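## Task

Put the red wire down on the table so that it sits apart from all the other wires, with at least a hand's width of gap to each one; a wire left dangling over the table edge may count as a failure.

## Robot and tools

ROBOT. Two six-joint arms, left_arm and right_arm, each with a parallel two-finger gripper and a wrist camera. Left_arm's base is near (0, +0.30, 0) m and right_arm's near (0, -0.33, 0) m in the scene frame. The scene frame has its origin at table-top height midway between the arms, +x pointing out over the table, +y toward left_arm, +z up. Arm names do not match image left and right. A gripper's fingers point along its own +z and close along its own y. end_effector_position is the point between the pads, roughly 1 cm behind the fingertips.

FRAMES. Hand positions, quaternions (wxyz), velocities and Hand targets in results are given in that arm's own base frame. Fixed cameras and the table use the scene frame. Every commanded offset is along the axes of that arm's current Hand target. Reported poses can be off by a few centimetres, more at long reach.

execute_actions(actions, cameras). actions is a list of actions; each action is a table of 1 to 15 rows, one row per 1/30 s step; a short table repeats its final row to fill 15 steps. Each row is one list of 14 numbers, all in [-1, 1], covering both arms even if one stays still: left dx, dy, dz, rx, ry, rz, opening, then right dx, dy, dz, rx, ry, rz, opening. The six pose numbers are an offset (not a pose) from the Hand target as it was when that action began; every row counts from that same start, and the next action starts from the new Hand target, so repeating an offset keeps moving. Scale: 1.0 = 0.6 m for dx, dy, dz and 180 degrees for the rotation vector rx, ry, rz. Opening is absolute: +1 fully open (0.093 m), -1 closed. Sending six zeros re-commands the current Hand target; always resend the wanted opening, since 0 is itself a command (half open). cameras: list of names, ["all"], or []; left out gives images only for an empty actions list. An empty actions list returns images and full state.

move(target, speed, blend, opening_speed, grip_force, blocking, cameras). target is one 14-number row laid out as above, or a list of up to 15 such rows; every row is an offset from the Hand targets at the move's start, not from the previous row. Paths are straight, both arms finish together, last at least 0.5 s and are cut at 10 s. speed: top path speed in m/s, 0.002 to 2.9, default 0.25 (turns up to twice that in rad/s); one number or one per row. blend: corner rounding in metres, one number or one per row; 0 means stop at each row. opening_speed: rate of opening change per second on the -1..+1 scale, at least 0.2. grip_force: newtons per finger pad, 10 to 50, one number or one per arm; it persists, and lower values close slowly. blocking=false returns after about 0.5 s while motion continues. The result adds a move: line with the ending (done, off_target, moving, held, fault) and limits (paced = pose clipped, held = steps withheld). done means within 10 mm and 2 degrees; it says nothing about contact. Moves do not avoid obstacles or the other arm.

wait(seconds 0 to 10, cameras) lets time run with last commands held. stop(cameras) brakes a running move. zoom_image(camera, region [x0, y0, x1, y1] in pixels, at most 504 by 504) enlarges part of that camera's newest image. read_manual(section) returns licence text only. finished_scene(scene) ends the current scene, given its number; it cannot be undone and the goal must hold with the robot released.

CAMERAS: cam_head_left, cam_head_right, cam_high, cam_low, cam_left_wrist, cam_right_wrist, each 896x504.

RESULTS. Per arm: end_effector_position (m), end_effector_quat_wxyz, Hand target (the last commanded pose after clipping; next offsets count from it), Tool commands, grip_measured (-1 closed to +1 open), Joint positions (last entry is gripper opening in m), Joint torques (N m, include arm weight, noisy), Joint velocities, Motor temperatures. Action calls also list positions at some steps. The gripper often rests short of its Hand target; a fresh command, even zeros, re-requests it, and if still short, send the missing distance.

GRIPPING. Pads meet at about -0.94; add about 0.0208 per mm of object width. For a firm grip send a number roughly 0.24 below the width reading; keep sending it to hold, and send a clearly higher number to release. Wires are thin and soft, so closing to near -1 is reasonable.

MOTION CAUTIONS. Orientation commands are clipped to 40 degrees from the measured orientation each step. Arms sag and tilt with load and reach; small moves may not happen or go sideways, so check pose after each move and correct tilt. Avoid paths passing near an arm's own base. A blocked arm keeps pushing until commanded back past its gripper. Motors heat when holding, stretched or pushing: MOTOR HOT at 75 C, the arm folds and idles at 90 C, and falls at 100 C.

AVOID. Dropping or flinging wires, releasing them while moving, leaving any wire hanging over or off the table edge, fast hits on the table or the fixtures (the bar, plate and low rail behind the table, up to about 3 cm high, with no warning on contact), contact or pressing between the two arms or grippers, strain on the wrist camera cables, and stops of an arm. Move smoothly and lower objects gently before opening.

Each tool is called after "Call:" as name(argument=value, ...) on one line, values as JSON.

## Session

Call:
execute_actions(actions=[])

Scene clock: 0.00 s.
left_arm: end_effector_position=(+0.3348, -0.3484, +0.2792) grip_measured=-0.925 end_effector_quat_wxyz=(+0.456, +0.533, +0.556, -0.447) | right_arm: end_effector_position=(+0.3753, +0.0000, +0.4021) grip_measured=+1.000 end_effector_quat_wxyz=(+0.707, +0.000, +0.707, +0.000)
Joint positions: left_arm=[-0.507 1.716 1.323 0.04 1.004 0.29 0.001] | right_arm=[0 1.047 1.047 0 0 0 0.093]
Joint velocities: within noise
Joint torques (N m): no reading
Motor temperatures (°C): left_arm=[29 30 32 30 28 30 28] | right_arm=[31 31 30 28 28 29 27]
Heat: left arm: 32 °C; right arm: 31 °C.
Hand target: left_arm +0.3343, -0.3477, +0.2926; +0.469, +0.535, +0.545, -0.443 | right_arm +0.3726, -0.0006, +0.4100; +0.714, +0.001, +0.700, -0.001
Tool commands: left_gripper/opening=-0.933609 right_gripper/opening=+1.0

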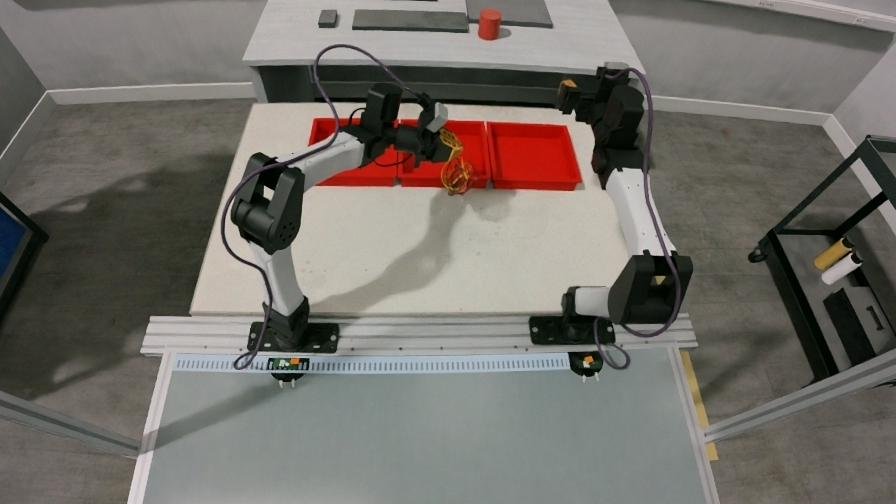

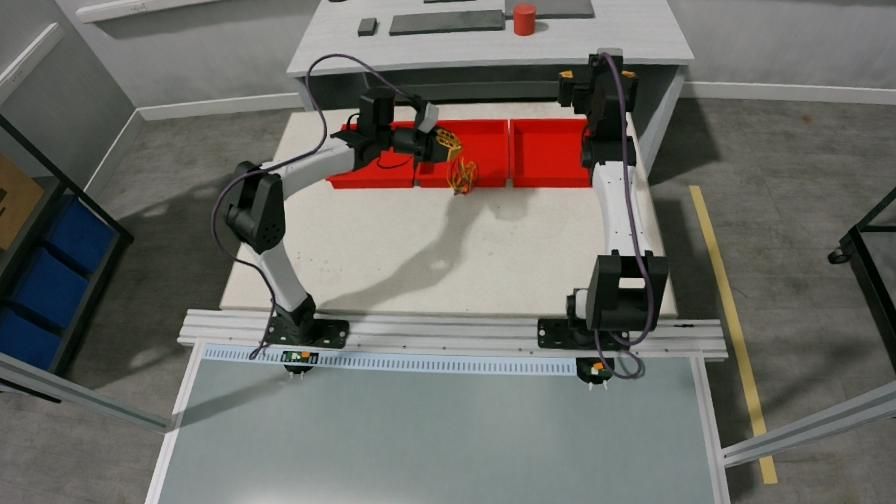

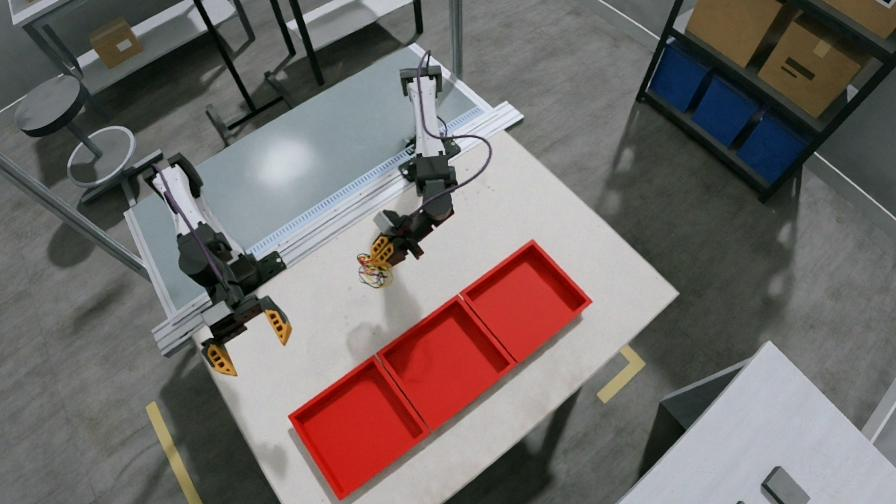

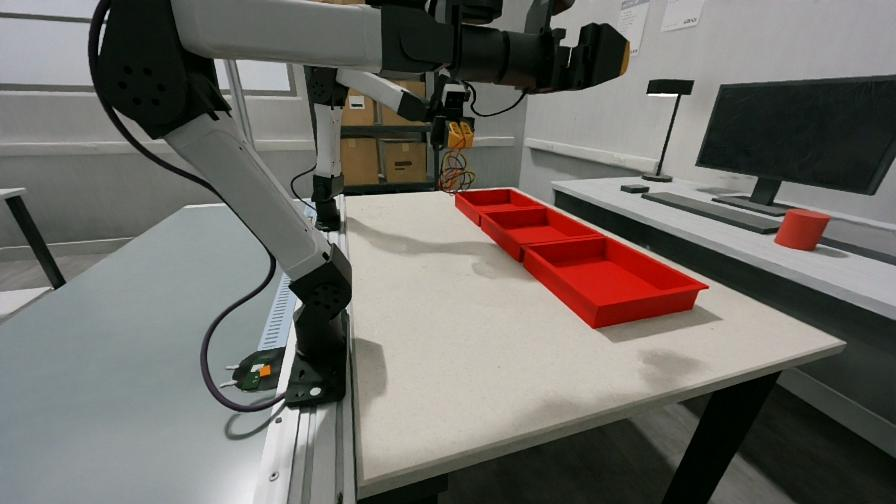

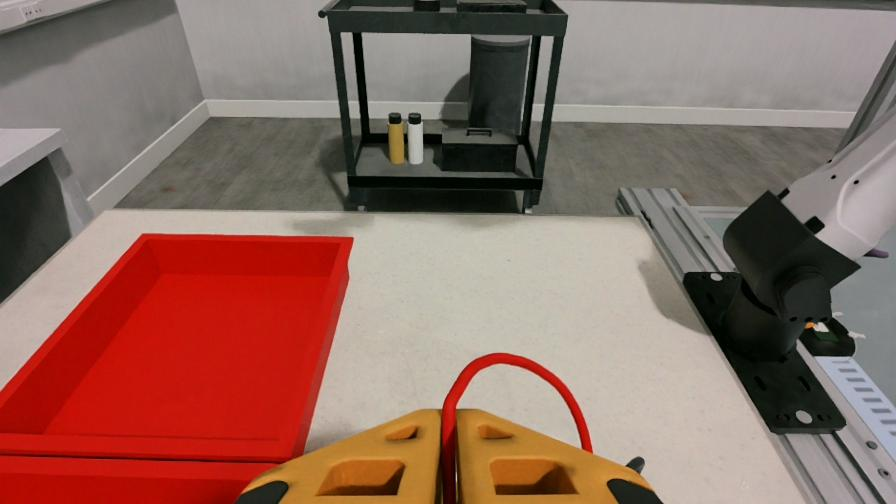

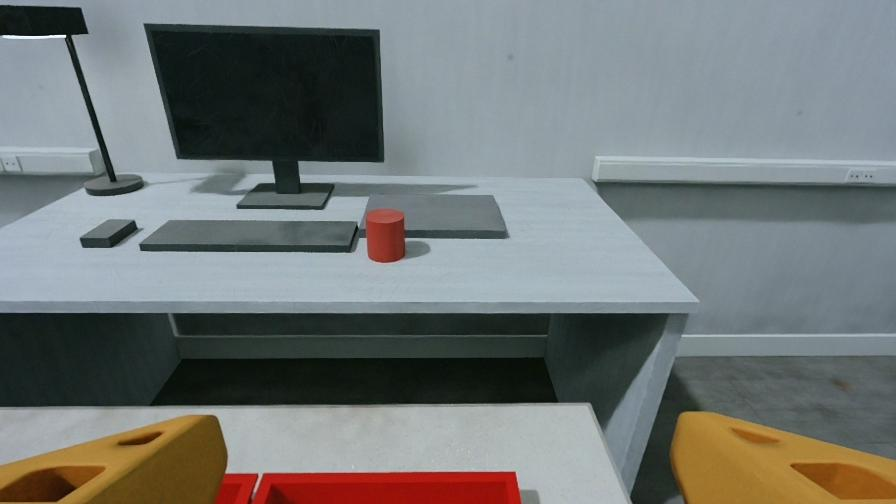

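Call:
zoom_image(camera="cam_head_left", region=[410, 100, 510, 210])

Call:
zoom_image(camera="cam_high", region=[330, 200, 450, 320])

Call:
zoom_image(camera="cam_low", region=[400, 90, 510, 210])

Call:
zoom_image(camera="cam_left_wrist", region=[350, 300, 650, 504])

Scaled by 4.582 from the camera's 896x504 image, which has a finer 1280x720 frame.

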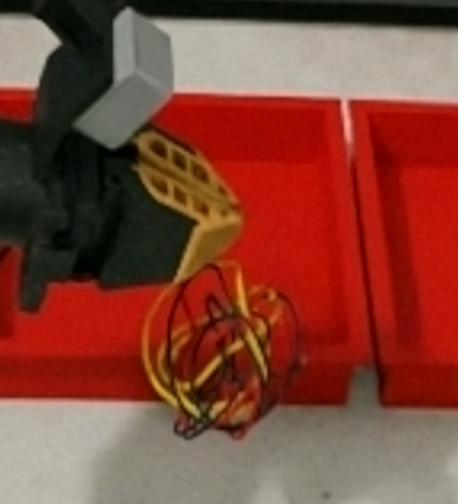

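Scaled by 4.200 from the camera's 896x504 image, which has a finer 1280x720 frame.

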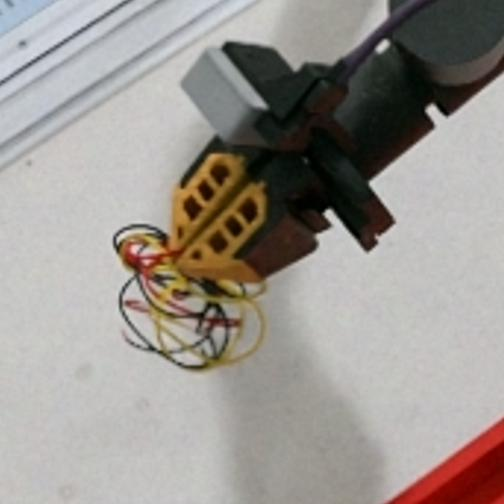

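Scaled by 4.200 from the camera's 896x504 image, which has a finer 1280x720 frame.

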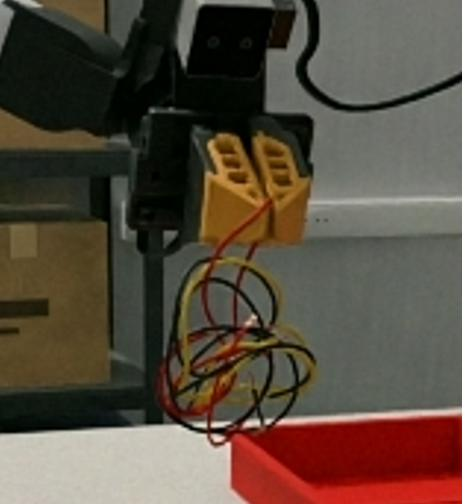

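Scaled by 1.680 from the camera's 896x504 image, which has a finer 1280x720 frame.

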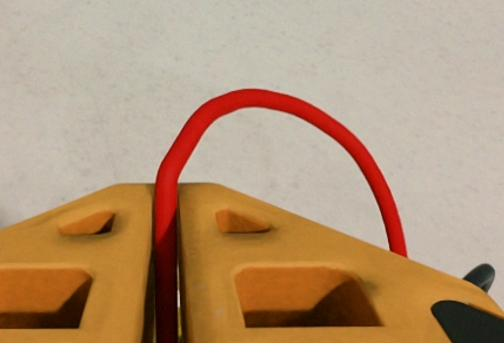

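Call:
move(target=[-0.083,0.167,-0.133,0,0,0,-0.9336,0.233,0.383,-0.067,-0.302,0.102,-0.053,1], speed=0.2, cameras=["all"])

Scene clock: 57.23 s.
left_arm: end_effector_position=(+0.4284, -0.2760, +0.3474) grip_measured=-0.925 end_effector_quat_wxyz=(+0.458, +0.527, +0.560, -0.446) | right_arm: end_effector_position=(+0.3353, +0.2245, +0.2622) grip_measured=+1.000 end_effector_quat_wxyz=(+0.514, -0.371, +0.730, +0.257)
Joint positions: left_arm=[-0.257 1.993 2.005 -0.569 1.22 0.512 0.001] | right_arm=[0.383 1.264 0.956 -0.094 -0.515 -0.212 0.093]
Joint torques (N m): left_arm=[1.03 -10.03 10.74 1.53 0.67 0.21] | right_arm=[0.79 -4.46 8.39 2.13 -0.37 -0.19]
Motor temperatures (°C): left_arm=[29 38 40 35 28 30 28] | right_arm=[31 32 36 36 28 29 27]
Heat: left arm: 40 °C; right arm: 36 °C.
Hand target: left_arm +0.4308, -0.2740, +0.3570; +0.469, +0.535, +0.545, -0.443 | right_arm +0.3356, +0.2293, +0.2694; +0.517, -0.379, +0.722, +0.261
Off the commanded pose: left_arm 0.010 m, 2 deg | right_arm 0.009 m, 1 deg.
move: done

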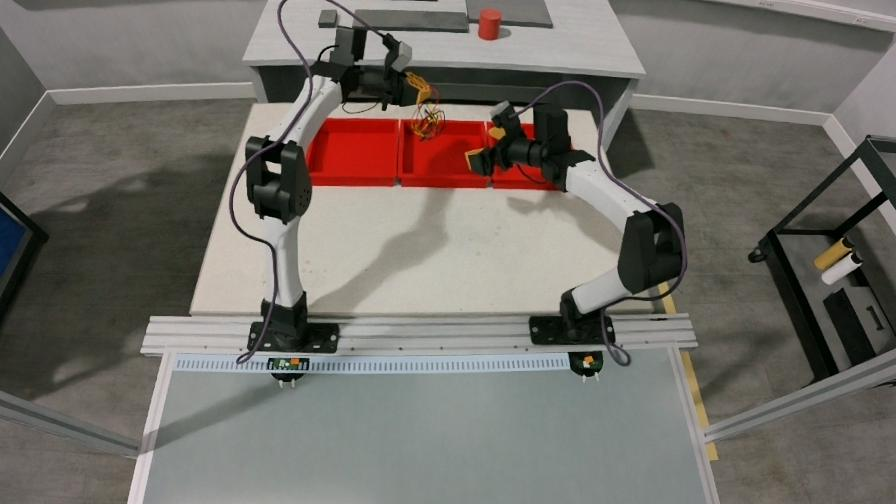

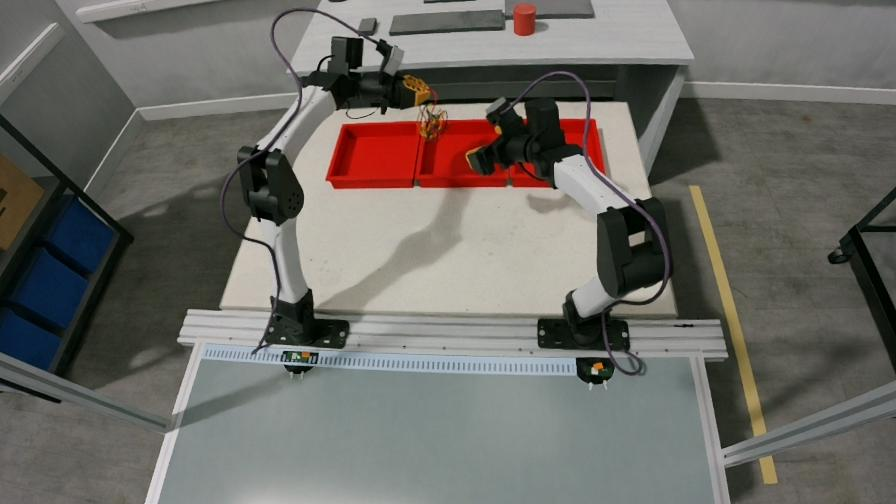

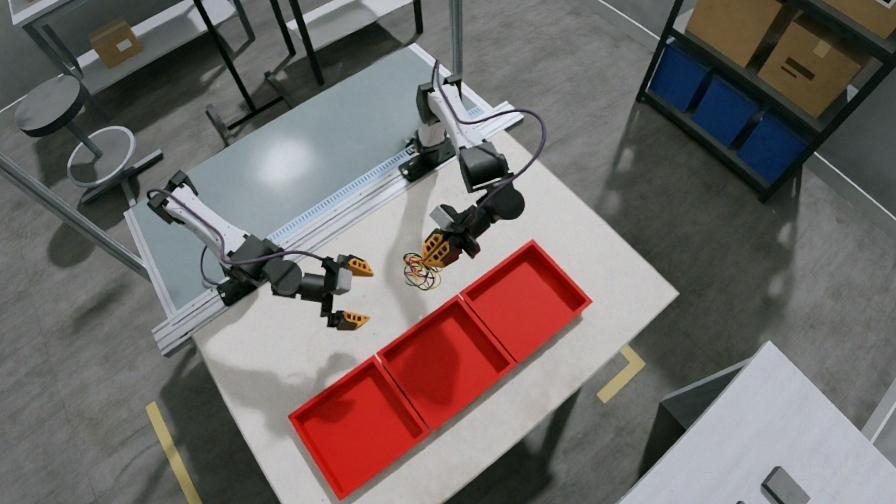

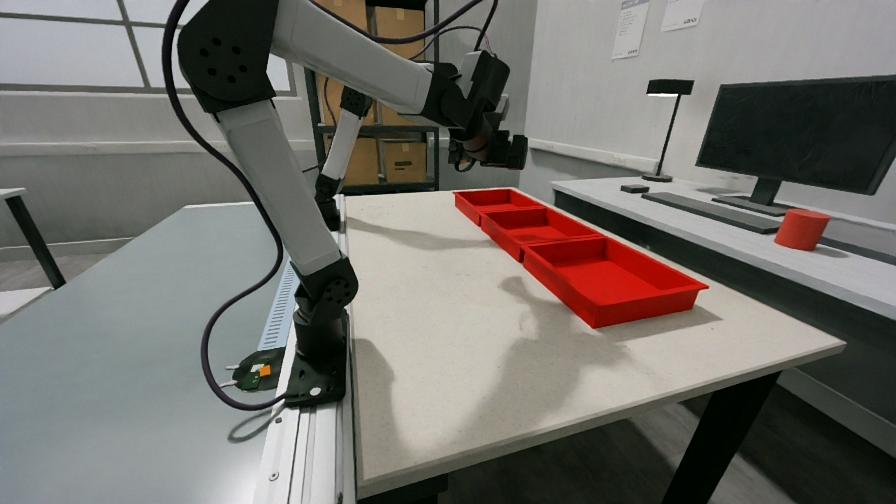

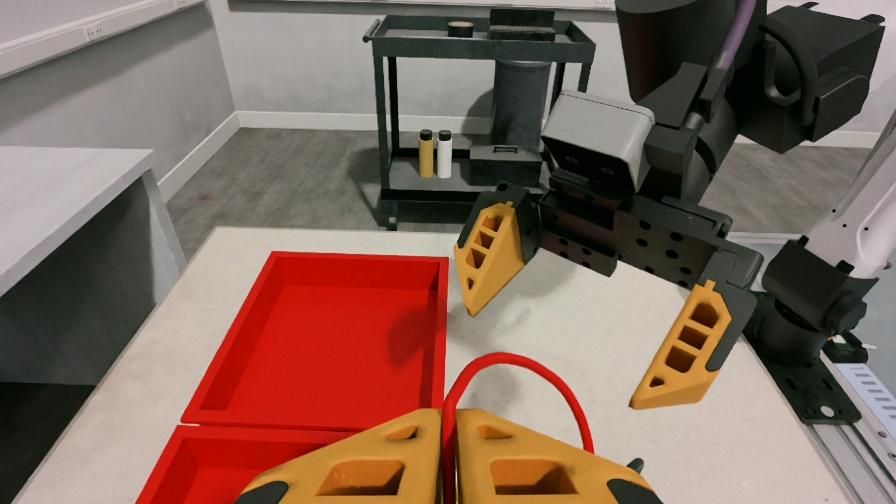

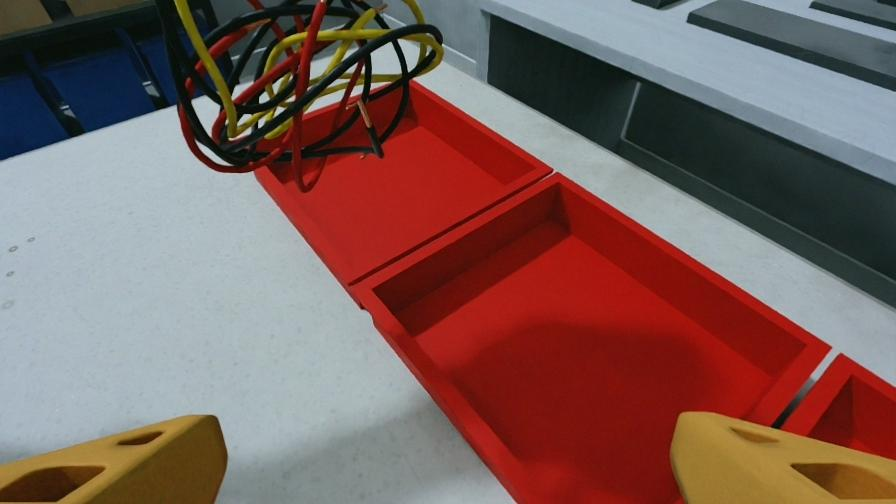

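Call:
move(target=[0,0,0,0,0,0,-0.9336,0,0,0,-0.08,-0.12,0,1], speed=0.2, cameras=["cam_right_wrist"])

Call:
zoom_image(camera="cam_right_wrist", region=[140, 40, 640, 504])

Scene clock: 65.03 s.
left_arm: end_effector_position=(+0.4281, -0.2759, +0.3470) grip_measured=-0.925 end_effector_quat_wxyz=(+0.458, +0.527, +0.560, -0.447) | right_arm: end_effector_position=(+0.3342, +0.2310, +0.2741) grip_measured=+1.000 end_effector_quat_wxyz=(+0.593, -0.386, +0.574, +0.413)
Joint positions: left_arm=[-0.257 1.993 2.005 -0.573 1.221 0.515 0.001] | right_arm=[0.265 1.435 0.727 0.782 -0.934 0.075 0.093]
Joint torques (N m): left_arm=[1.07 -10 10.88 1.53 0.67 0.22] | right_arm=[-0.36 -4.93 5.27 2.23 -0.18 -0.06]
Heat: left arm: 42 °C; right arm: 37 °C.
Hand target: left_arm +0.4308, -0.2740, +0.3570; +0.469, +0.535, +0.545, -0.443 | right_arm +0.3356, +0.2293, +0.2695; +0.591, -0.385, +0.574, +0.415
Off the commanded pose: left_arm 0.011 m, 2 deg | right_arm 0.005 m, 0 deg.
move: off_target (left_arm)
Images, in order (width x height): cam_right_wrist 896x504.

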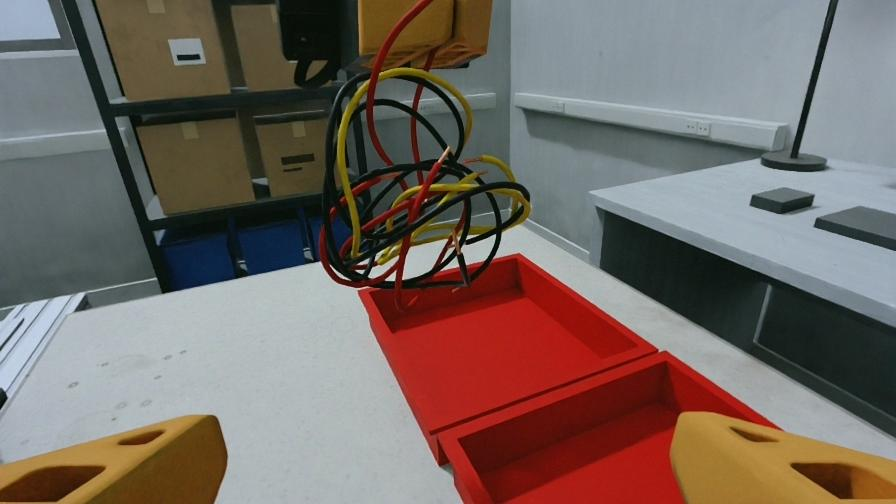

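Scaled by 1.008 from the camera's 896x504 image, which has a finer 1280x720 frame.

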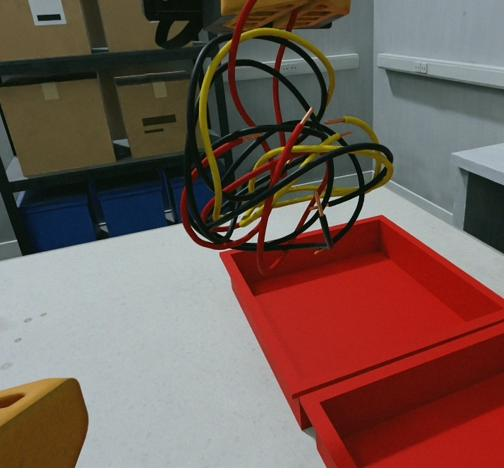

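Call:
move(target=[0,0,0,0,0,0,-0.9336,-0.035,-0.077,0.09,0,0,0.5,0.1], speed=0.2, cameras=["cam_right_wrist","cam_head_left","cam_left_wrist"])

Scene clock: 128.50 s.
left_arm: end_effector_position=(+0.4281, -0.2759, +0.3470) grip_measured=-0.925 end_effector_quat_wxyz=(+0.458, +0.527, +0.560, -0.447) | right_arm: end_effector_position=(+0.3935, +0.2581, +0.2907) grip_measured=+0.103 end_effector_quat_wxyz=(+0.127, +0.130, +0.679, +0.711)
Joint positions: left_arm=[-0.257 1.993 2.005 -0.573 1.221 0.515 0.001] | right_arm=[0.294 1.655 1.014 0.712 -0.91 1.64 0.05]
Joint torques (N m): left_arm=[1.06 -10.02 10.86 1.53 0.67 0.21] | right_arm=[0.87 -7.12 7.83 1.97 0.06 -0.13]
Motor temperatures (°C): left_arm=[29 44 49 36 28 30 28] | right_arm=[31 34 36 37 28 29 27]
Heat: left arm: 49 °C; right arm: 37 °C.
Hand target: left_arm +0.4308, -0.2740, +0.3570; +0.469, +0.535, +0.545, -0.443 | right_arm +0.3982, +0.2621, +0.2918; +0.125, +0.134, +0.679, +0.711
Off the commanded pose: left_arm 0.011 m, 2 deg | right_arm 0.006 m, 0 deg.
move: off_target (left_arm)
Images, in order (width x height): cam_head_left 896x504, cam_left_wrist 896x504, cam_right_wrist 896x504.

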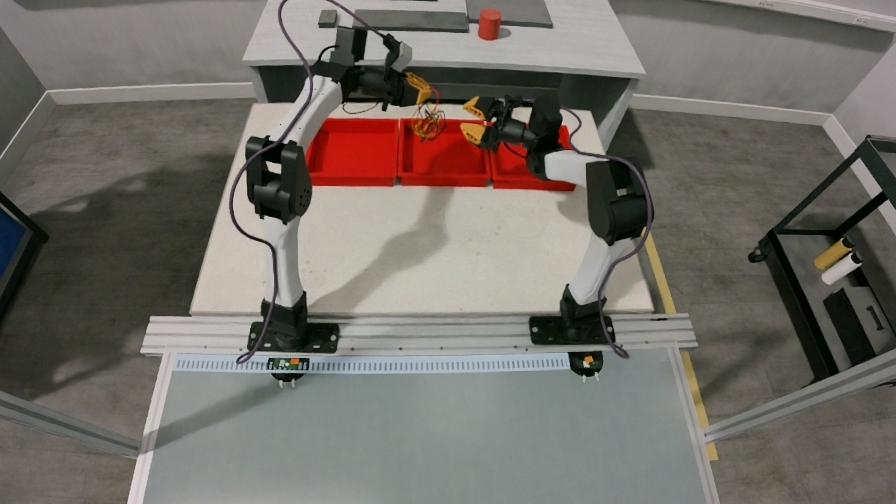

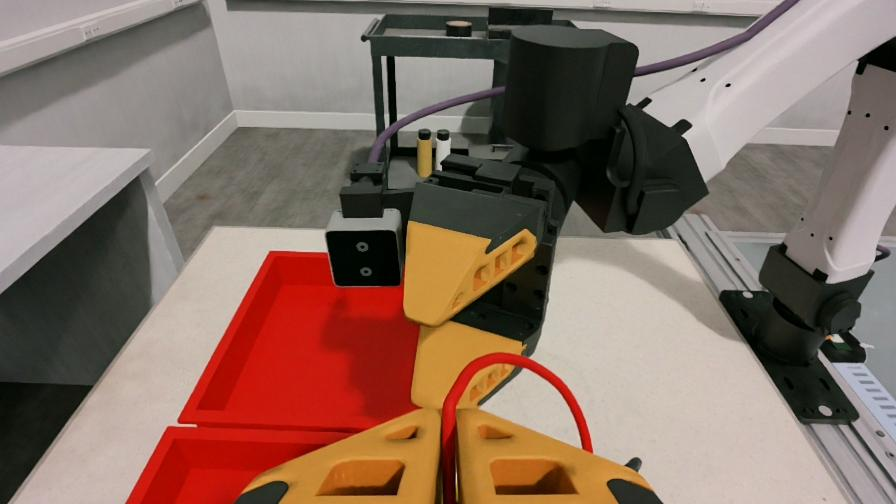

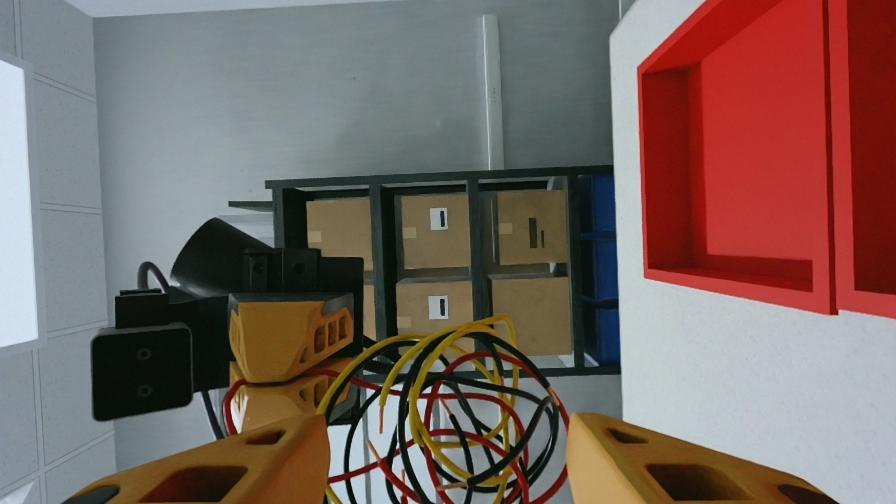

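Call:
move(target=[0,0,0,0,0,0,-0.9336,0.05,0.0,0.04,0,0,0,0.1], speed=0.15, cameras=["cam_right_wrist","cam_left_wrist","cam_head_left"])

Call:
zoom_image(camera="cam_head_left", region=[380, 60, 530, 180])

Scene clock: 148.57 s.
left_arm: end_effector_position=(+0.4281, -0.2759, +0.3470) grip_measured=-0.925 end_effector_quat_wxyz=(+0.458, +0.527, +0.560, -0.447) | right_arm: end_effector_position=(+0.3797, +0.2948, +0.2889) grip_measured=+0.103 end_effector_quat_wxyz=(+0.119, +0.135, +0.680, +0.711)
Joint positions: left_arm=[-0.257 1.993 2.005 -0.573 1.221 0.515 0.001] | right_arm=[0.406 1.655 1.014 0.698 -0.803 1.641 0.05]
Joint torques (N m): left_arm=[1.07 -10.03 10.88 1.53 0.67 0.21] | right_arm=[0.59 -9.77 6.34 2.03 0.06 -0.21]
Heat: left arm: 50 °C; right arm: 37 °C.
Hand target: left_arm +0.4308, -0.2740, +0.3570; +0.469, +0.535, +0.545, -0.443 | right_arm +0.3789, +0.2952, +0.2936; +0.125, +0.134, +0.679, +0.711
Off the commanded pose: left_arm 0.011 m, 2 deg | right_arm 0.005 m, 1 deg.
move: off_target (left_arm)
Images, in order (width x height): cam_head_left 896x504, cam_left_wrist 896x504, cam_right_wrist 896x504.

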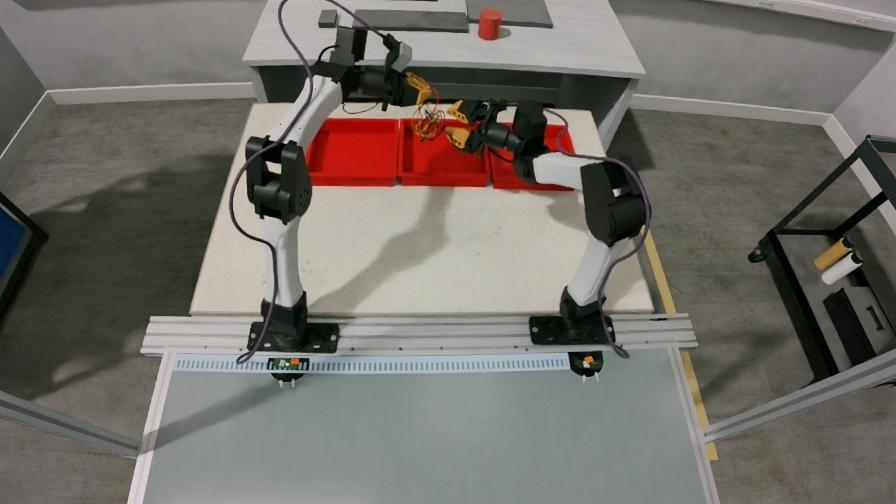

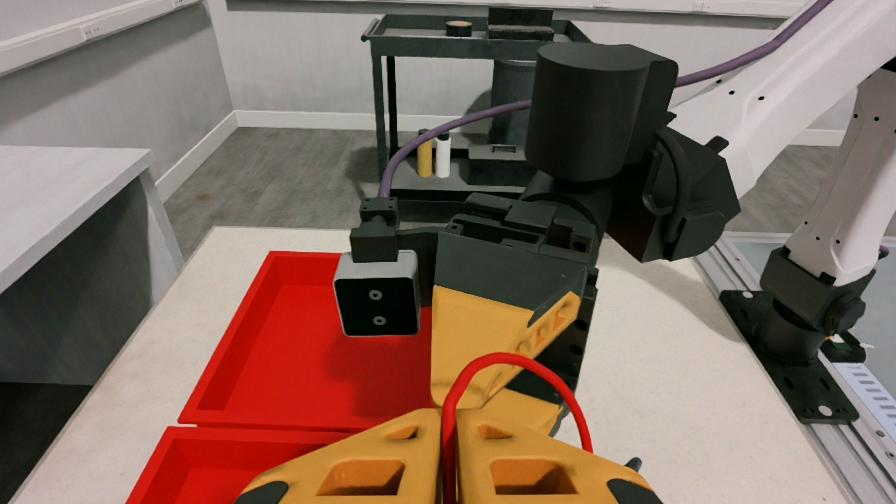

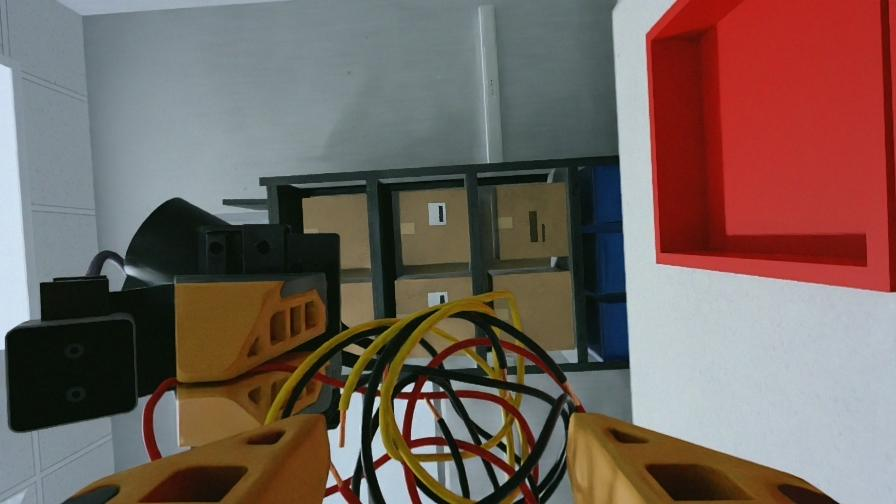

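Scaled by 3.360 from the camera's 896x504 image, which has a finer 1280x720 frame.

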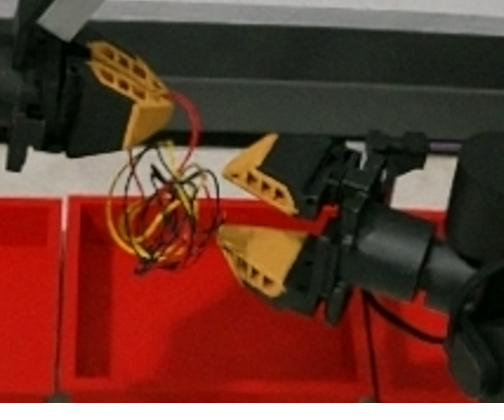

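Call:
move(target=[0,0,0,0,0,0,-0.9336,0.022,-0.015,0.07,0,0,0,0.1], speed=0.12, cameras=["cam_right_wrist","cam_left_wrist","cam_head_left"])

Call:
zoom_image(camera="cam_head_left", region=[380, 60, 530, 180])

Scene clock: 177.47 s.
left_arm: end_effector_position=(+0.4280, -0.2759, +0.3469) grip_measured=-0.925 end_effector_quat_wxyz=(+0.457, +0.527, +0.561, -0.447) | right_arm: end_effector_position=(+0.3771, +0.3357, +0.2841) grip_measured=+0.103 end_effector_quat_wxyz=(+0.118, +0.137, +0.680, +0.710)
Joint positions: left_arm=[-0.257 1.993 2.005 -0.574 1.221 0.515 0.001] | right_arm=[0.512 1.718 1.069 0.698 -0.696 1.637 0.05]
Joint torques (N m): left_arm=[1.07 -10.02 10.88 1.54 0.67 0.21] | right_arm=[0.66 -7.9 7.86 2.2 0.07 -0.26]
Motor temperatures (°C): left_arm=[29 45 52 36 29 30 28] | right_arm=[31 40 37 39 28 29 28]
Heat: left arm: 52 °C; right arm: 40 °C.
Hand target: left_arm +0.4308, -0.2740, +0.3569; +0.469, +0.535, +0.545, -0.443 | right_arm +0.3816, +0.3395, +0.2867; +0.125, +0.134, +0.678, +0.711
Off the commanded pose: left_arm 0.011 m, 2 deg | right_arm 0.006 m, 1 deg.
move: off_target (left_arm)
Images, in order (width x height): cam_head_left 896x504, cam_left_wrist 896x504, cam_right_wrist 896x504.

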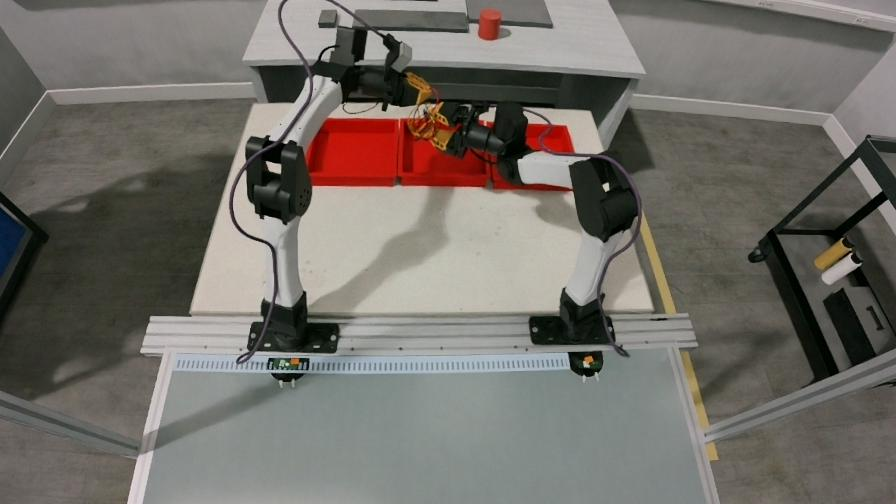

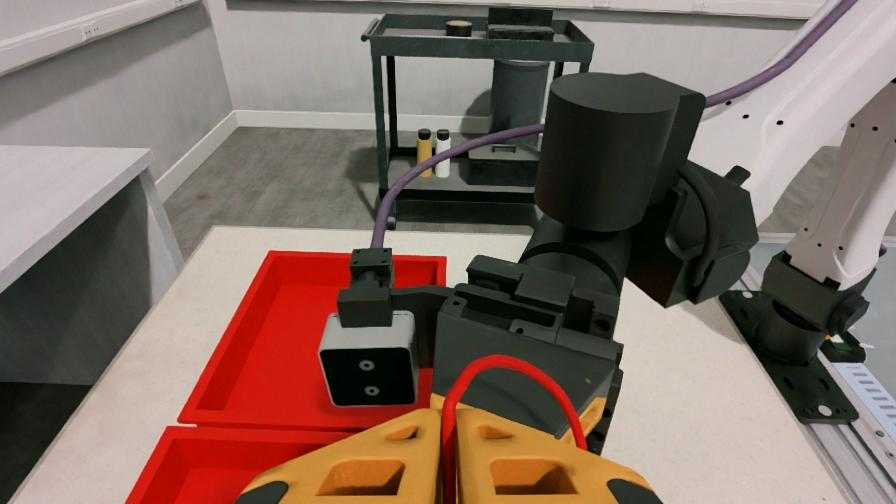

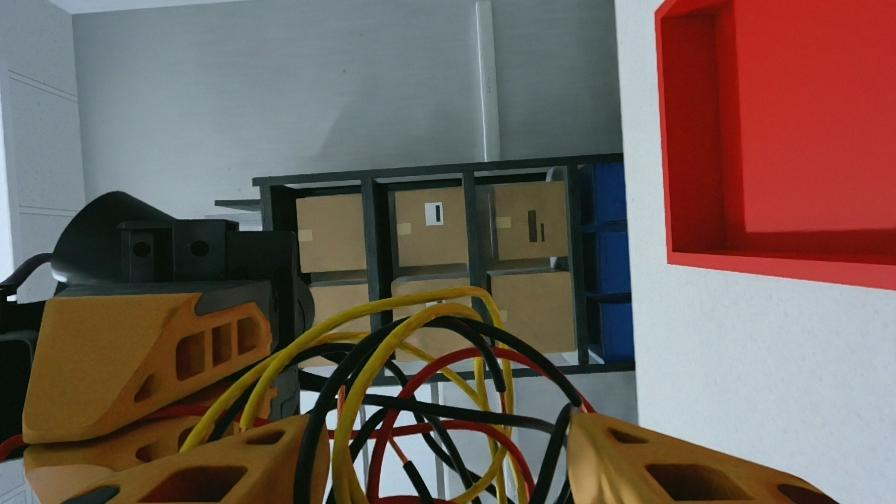

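Scaled by 3.360 from the camera's 896x504 image, which has a finer 1280x720 frame.

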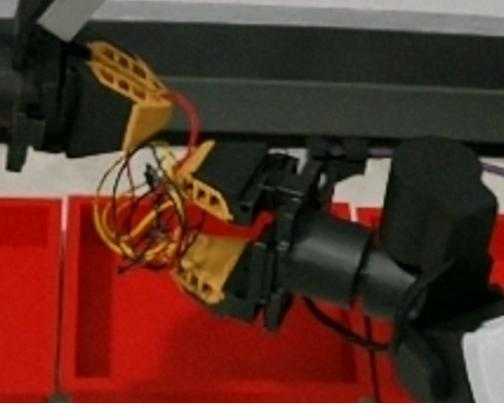

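Call:
move(target=[0,0,0,0,0,0,-0.9336,-0.04,0,0.012,0,0,0,0.1], speed=0.1, cameras=["cam_right_wrist","cam_left_wrist"])

Scene clock: 190.67 s.
left_arm: end_effector_position=(+0.4280, -0.2759, +0.3469) grip_measured=-0.925 end_effector_quat_wxyz=(+0.457, +0.527, +0.561, -0.447) | right_arm: end_effector_position=(+0.4013, +0.3369, +0.2867) grip_measured=+0.103 end_effector_quat_wxyz=(+0.125, +0.137, +0.677, +0.712)
Joint positions: left_arm=[-0.257 1.993 2.005 -0.574 1.221 0.515 0.001] | right_arm=[0.487 1.793 1.159 0.694 -0.711 1.637 0.05]
Joint torques (N m): left_arm=[1.05 -10 10.88 1.53 0.67 0.21] | right_arm=[-0.21 -8.51 7.95 2.08 -0.19 -0.23]
Heat: left arm: 52 °C; right arm: 40 °C.
Hand target: left_arm +0.4308, -0.2740, +0.3569; +0.469, +0.535, +0.545, -0.443 | right_arm +0.4066, +0.3376, +0.2865; +0.125, +0.134, +0.678, +0.711
Off the commanded pose: left_arm 0.011 m, 2 deg | right_arm 0.005 m, 0 deg.
move: off_target (left_arm)
Images, in order (width x height): cam_left_wrist 896x504, cam_right_wrist 896x504.

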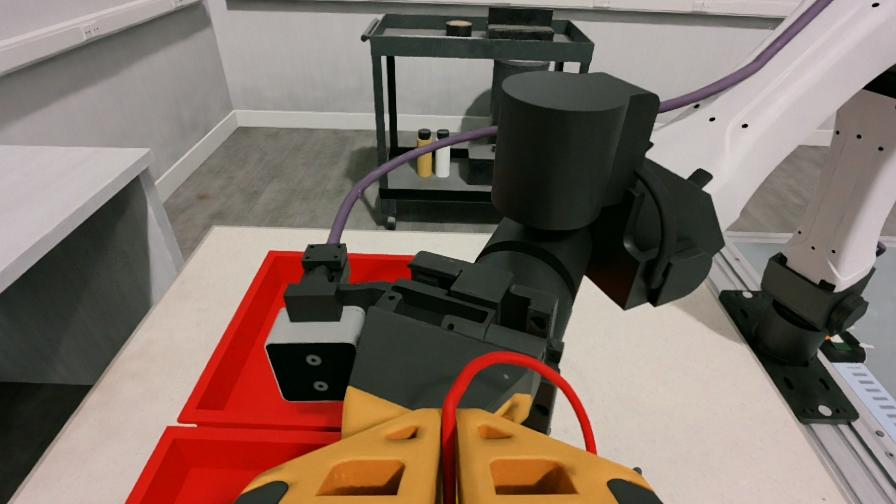

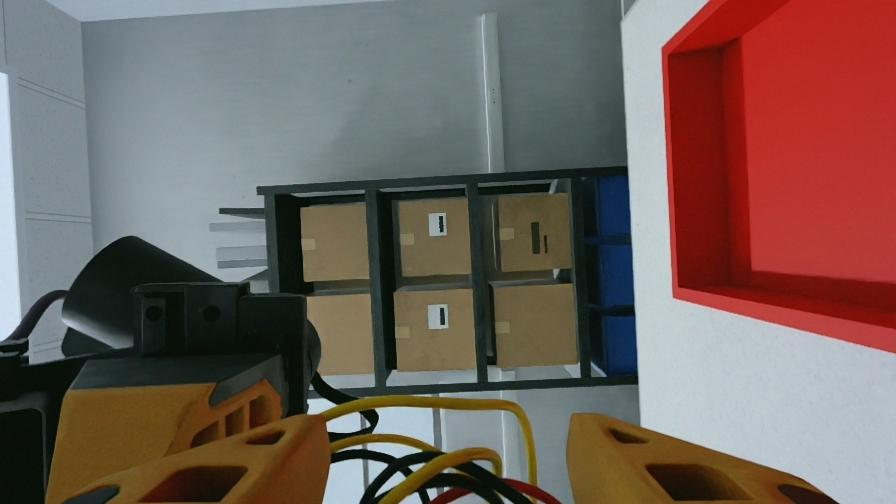

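Call:
move(target=[0,0,0,0,0,0,-0.9336,0.008,0,0.017,0,0,0,0.1], speed=0.08, cameras=["cam_right_wrist"])

Call:
zoom_image(camera="cam_right_wrist", region=[250, 330, 650, 504])

Scene clock: 204.57 s.
left_arm: end_effector_position=(+0.4280, -0.2759, +0.3469) grip_measured=-0.925 end_effector_quat_wxyz=(+0.457, +0.527, +0.561, -0.447) | right_arm: end_effector_position=(+0.4013, +0.3442, +0.2875) grip_measured=+0.103 end_effector_quat_wxyz=(+0.121, +0.134, +0.678, +0.713)
Joint positions: left_arm=[-0.257 1.993 2.005 -0.574 1.221 0.515 0.001] | right_arm=[0.501 1.807 1.181 0.686 -0.706 1.637 0.05]
Joint torques (N m): left_arm=[1.06 -10 10.89 1.54 0.67 0.21] | right_arm=[0.79 -8.59 7.91 2.06 0.05 -0.25]
Heat: left arm: 53 °C; right arm: 40 °C.
Hand target: left_arm +0.4308, -0.2740, +0.3569; +0.469, +0.535, +0.545, -0.443 | right_arm +0.4057, +0.3489, +0.2870; +0.125, +0.134, +0.679, +0.711
Off the commanded pose: left_arm 0.011 m, 2 deg | right_arm 0.006 m, 0 deg.
move: off_target (left_arm)
Images, in order (width x height): cam_right_wrist 896x504.

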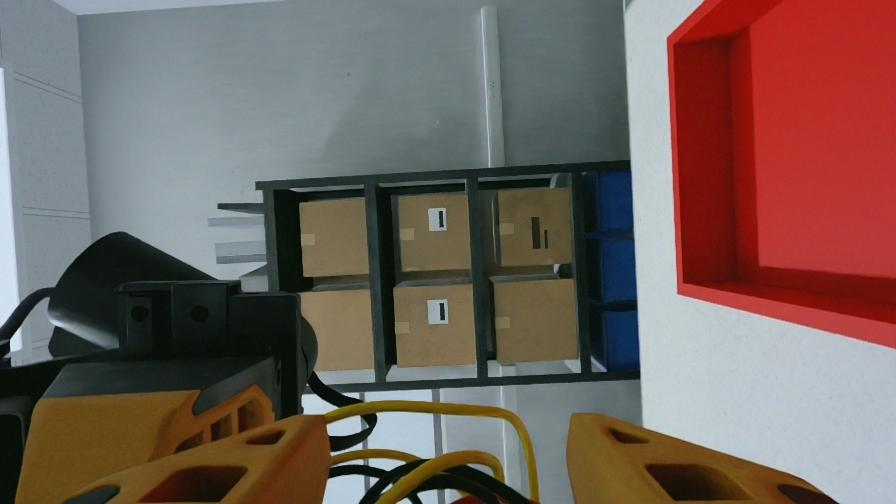

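Scaled by 1.260 from the camera's 896x504 image, which has a finer 1280x720 frame.

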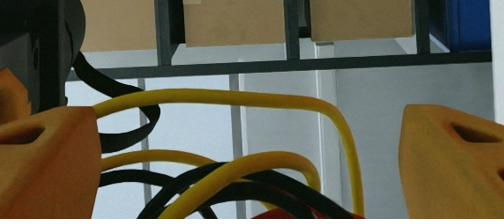

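Call:
move(target=[0,0,0,0,0,0,-0.9336,0.006,0,0.003,0,0,0,-1], speed=0.08, opening_speed=0.5, cameras=["cam_right_wrist","cam_head_left","cam_head_right"])

Call:
zoom_image(camera="cam_head_left", region=[380, 60, 530, 180])

Call:
zoom_image(camera="cam_right_wrist", region=[250, 330, 650, 504])

Scene clock: 215.43 s.
left_arm: end_effector_position=(+0.4280, -0.2759, +0.3469) grip_measured=-0.925 end_effector_quat_wxyz=(+0.457, +0.527, +0.561, -0.447) | right_arm: end_effector_position=(+0.4001, +0.3469, +0.2874) grip_measured=-0.969 end_effector_quat_wxyz=(+0.122, +0.135, +0.677, +0.713)
Joint positions: left_arm=[-0.257 1.993 2.005 -0.574 1.221 0.515 0.001] | right_arm=[0.509 1.807 1.181 0.685 -0.694 1.636 0]
Joint torques (N m): left_arm=[1.09 -10 10.91 1.53 0.67 0.21] | right_arm=[0.9 -8.91 7.71 2.09 0.05 -0.26]
Heat: left arm: 53 °C; right arm: 41 °C.
Hand target: left_arm +0.4308, -0.2740, +0.3570; +0.469, +0.535, +0.545, -0.443 | right_arm +0.4031, +0.3518, +0.2871; +0.125, +0.134, +0.679, +0.711
Off the commanded pose: left_arm 0.011 m, 2 deg | right_arm 0.006 m, 0 deg.
move: off_target (left_arm)
Images, in order (width x height): cam_head_left 896x504, cam_head_right 896x504, cam_right_wrist 896x504.

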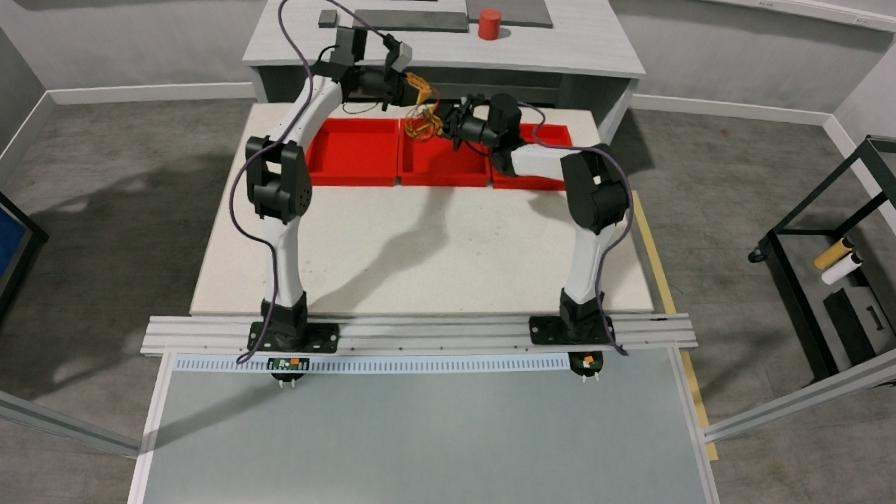

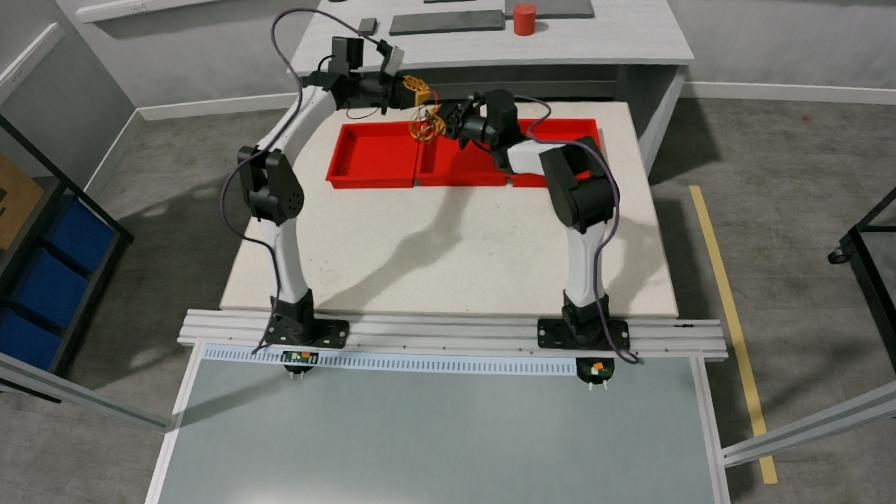

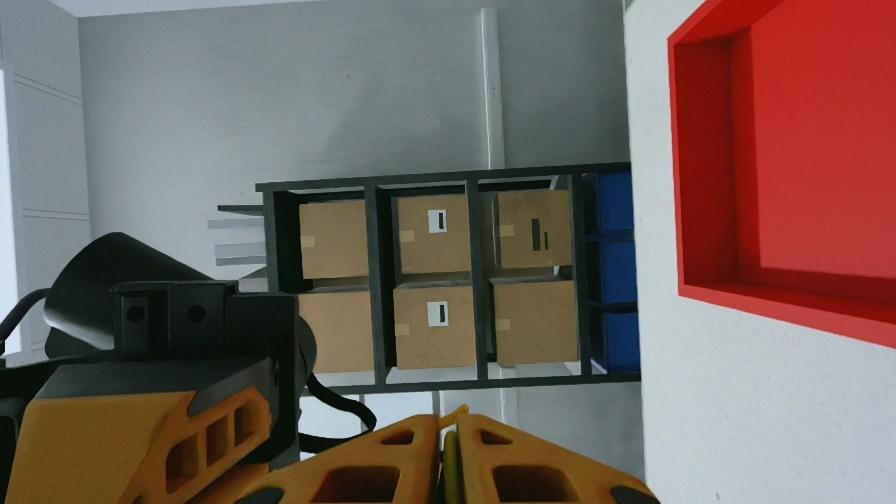

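Scaled by 3.360 from the camera's 896x504 image, which has a finer 1280x720 frame.

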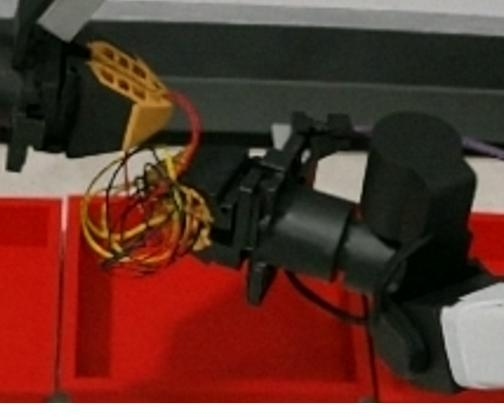

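Scaled by 1.260 from the camera's 896x504 image, which has a finer 1280x720 frame.

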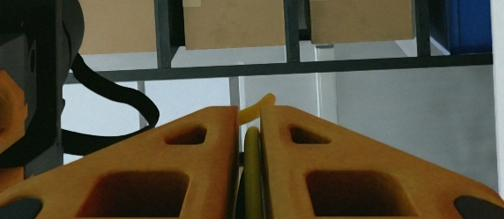

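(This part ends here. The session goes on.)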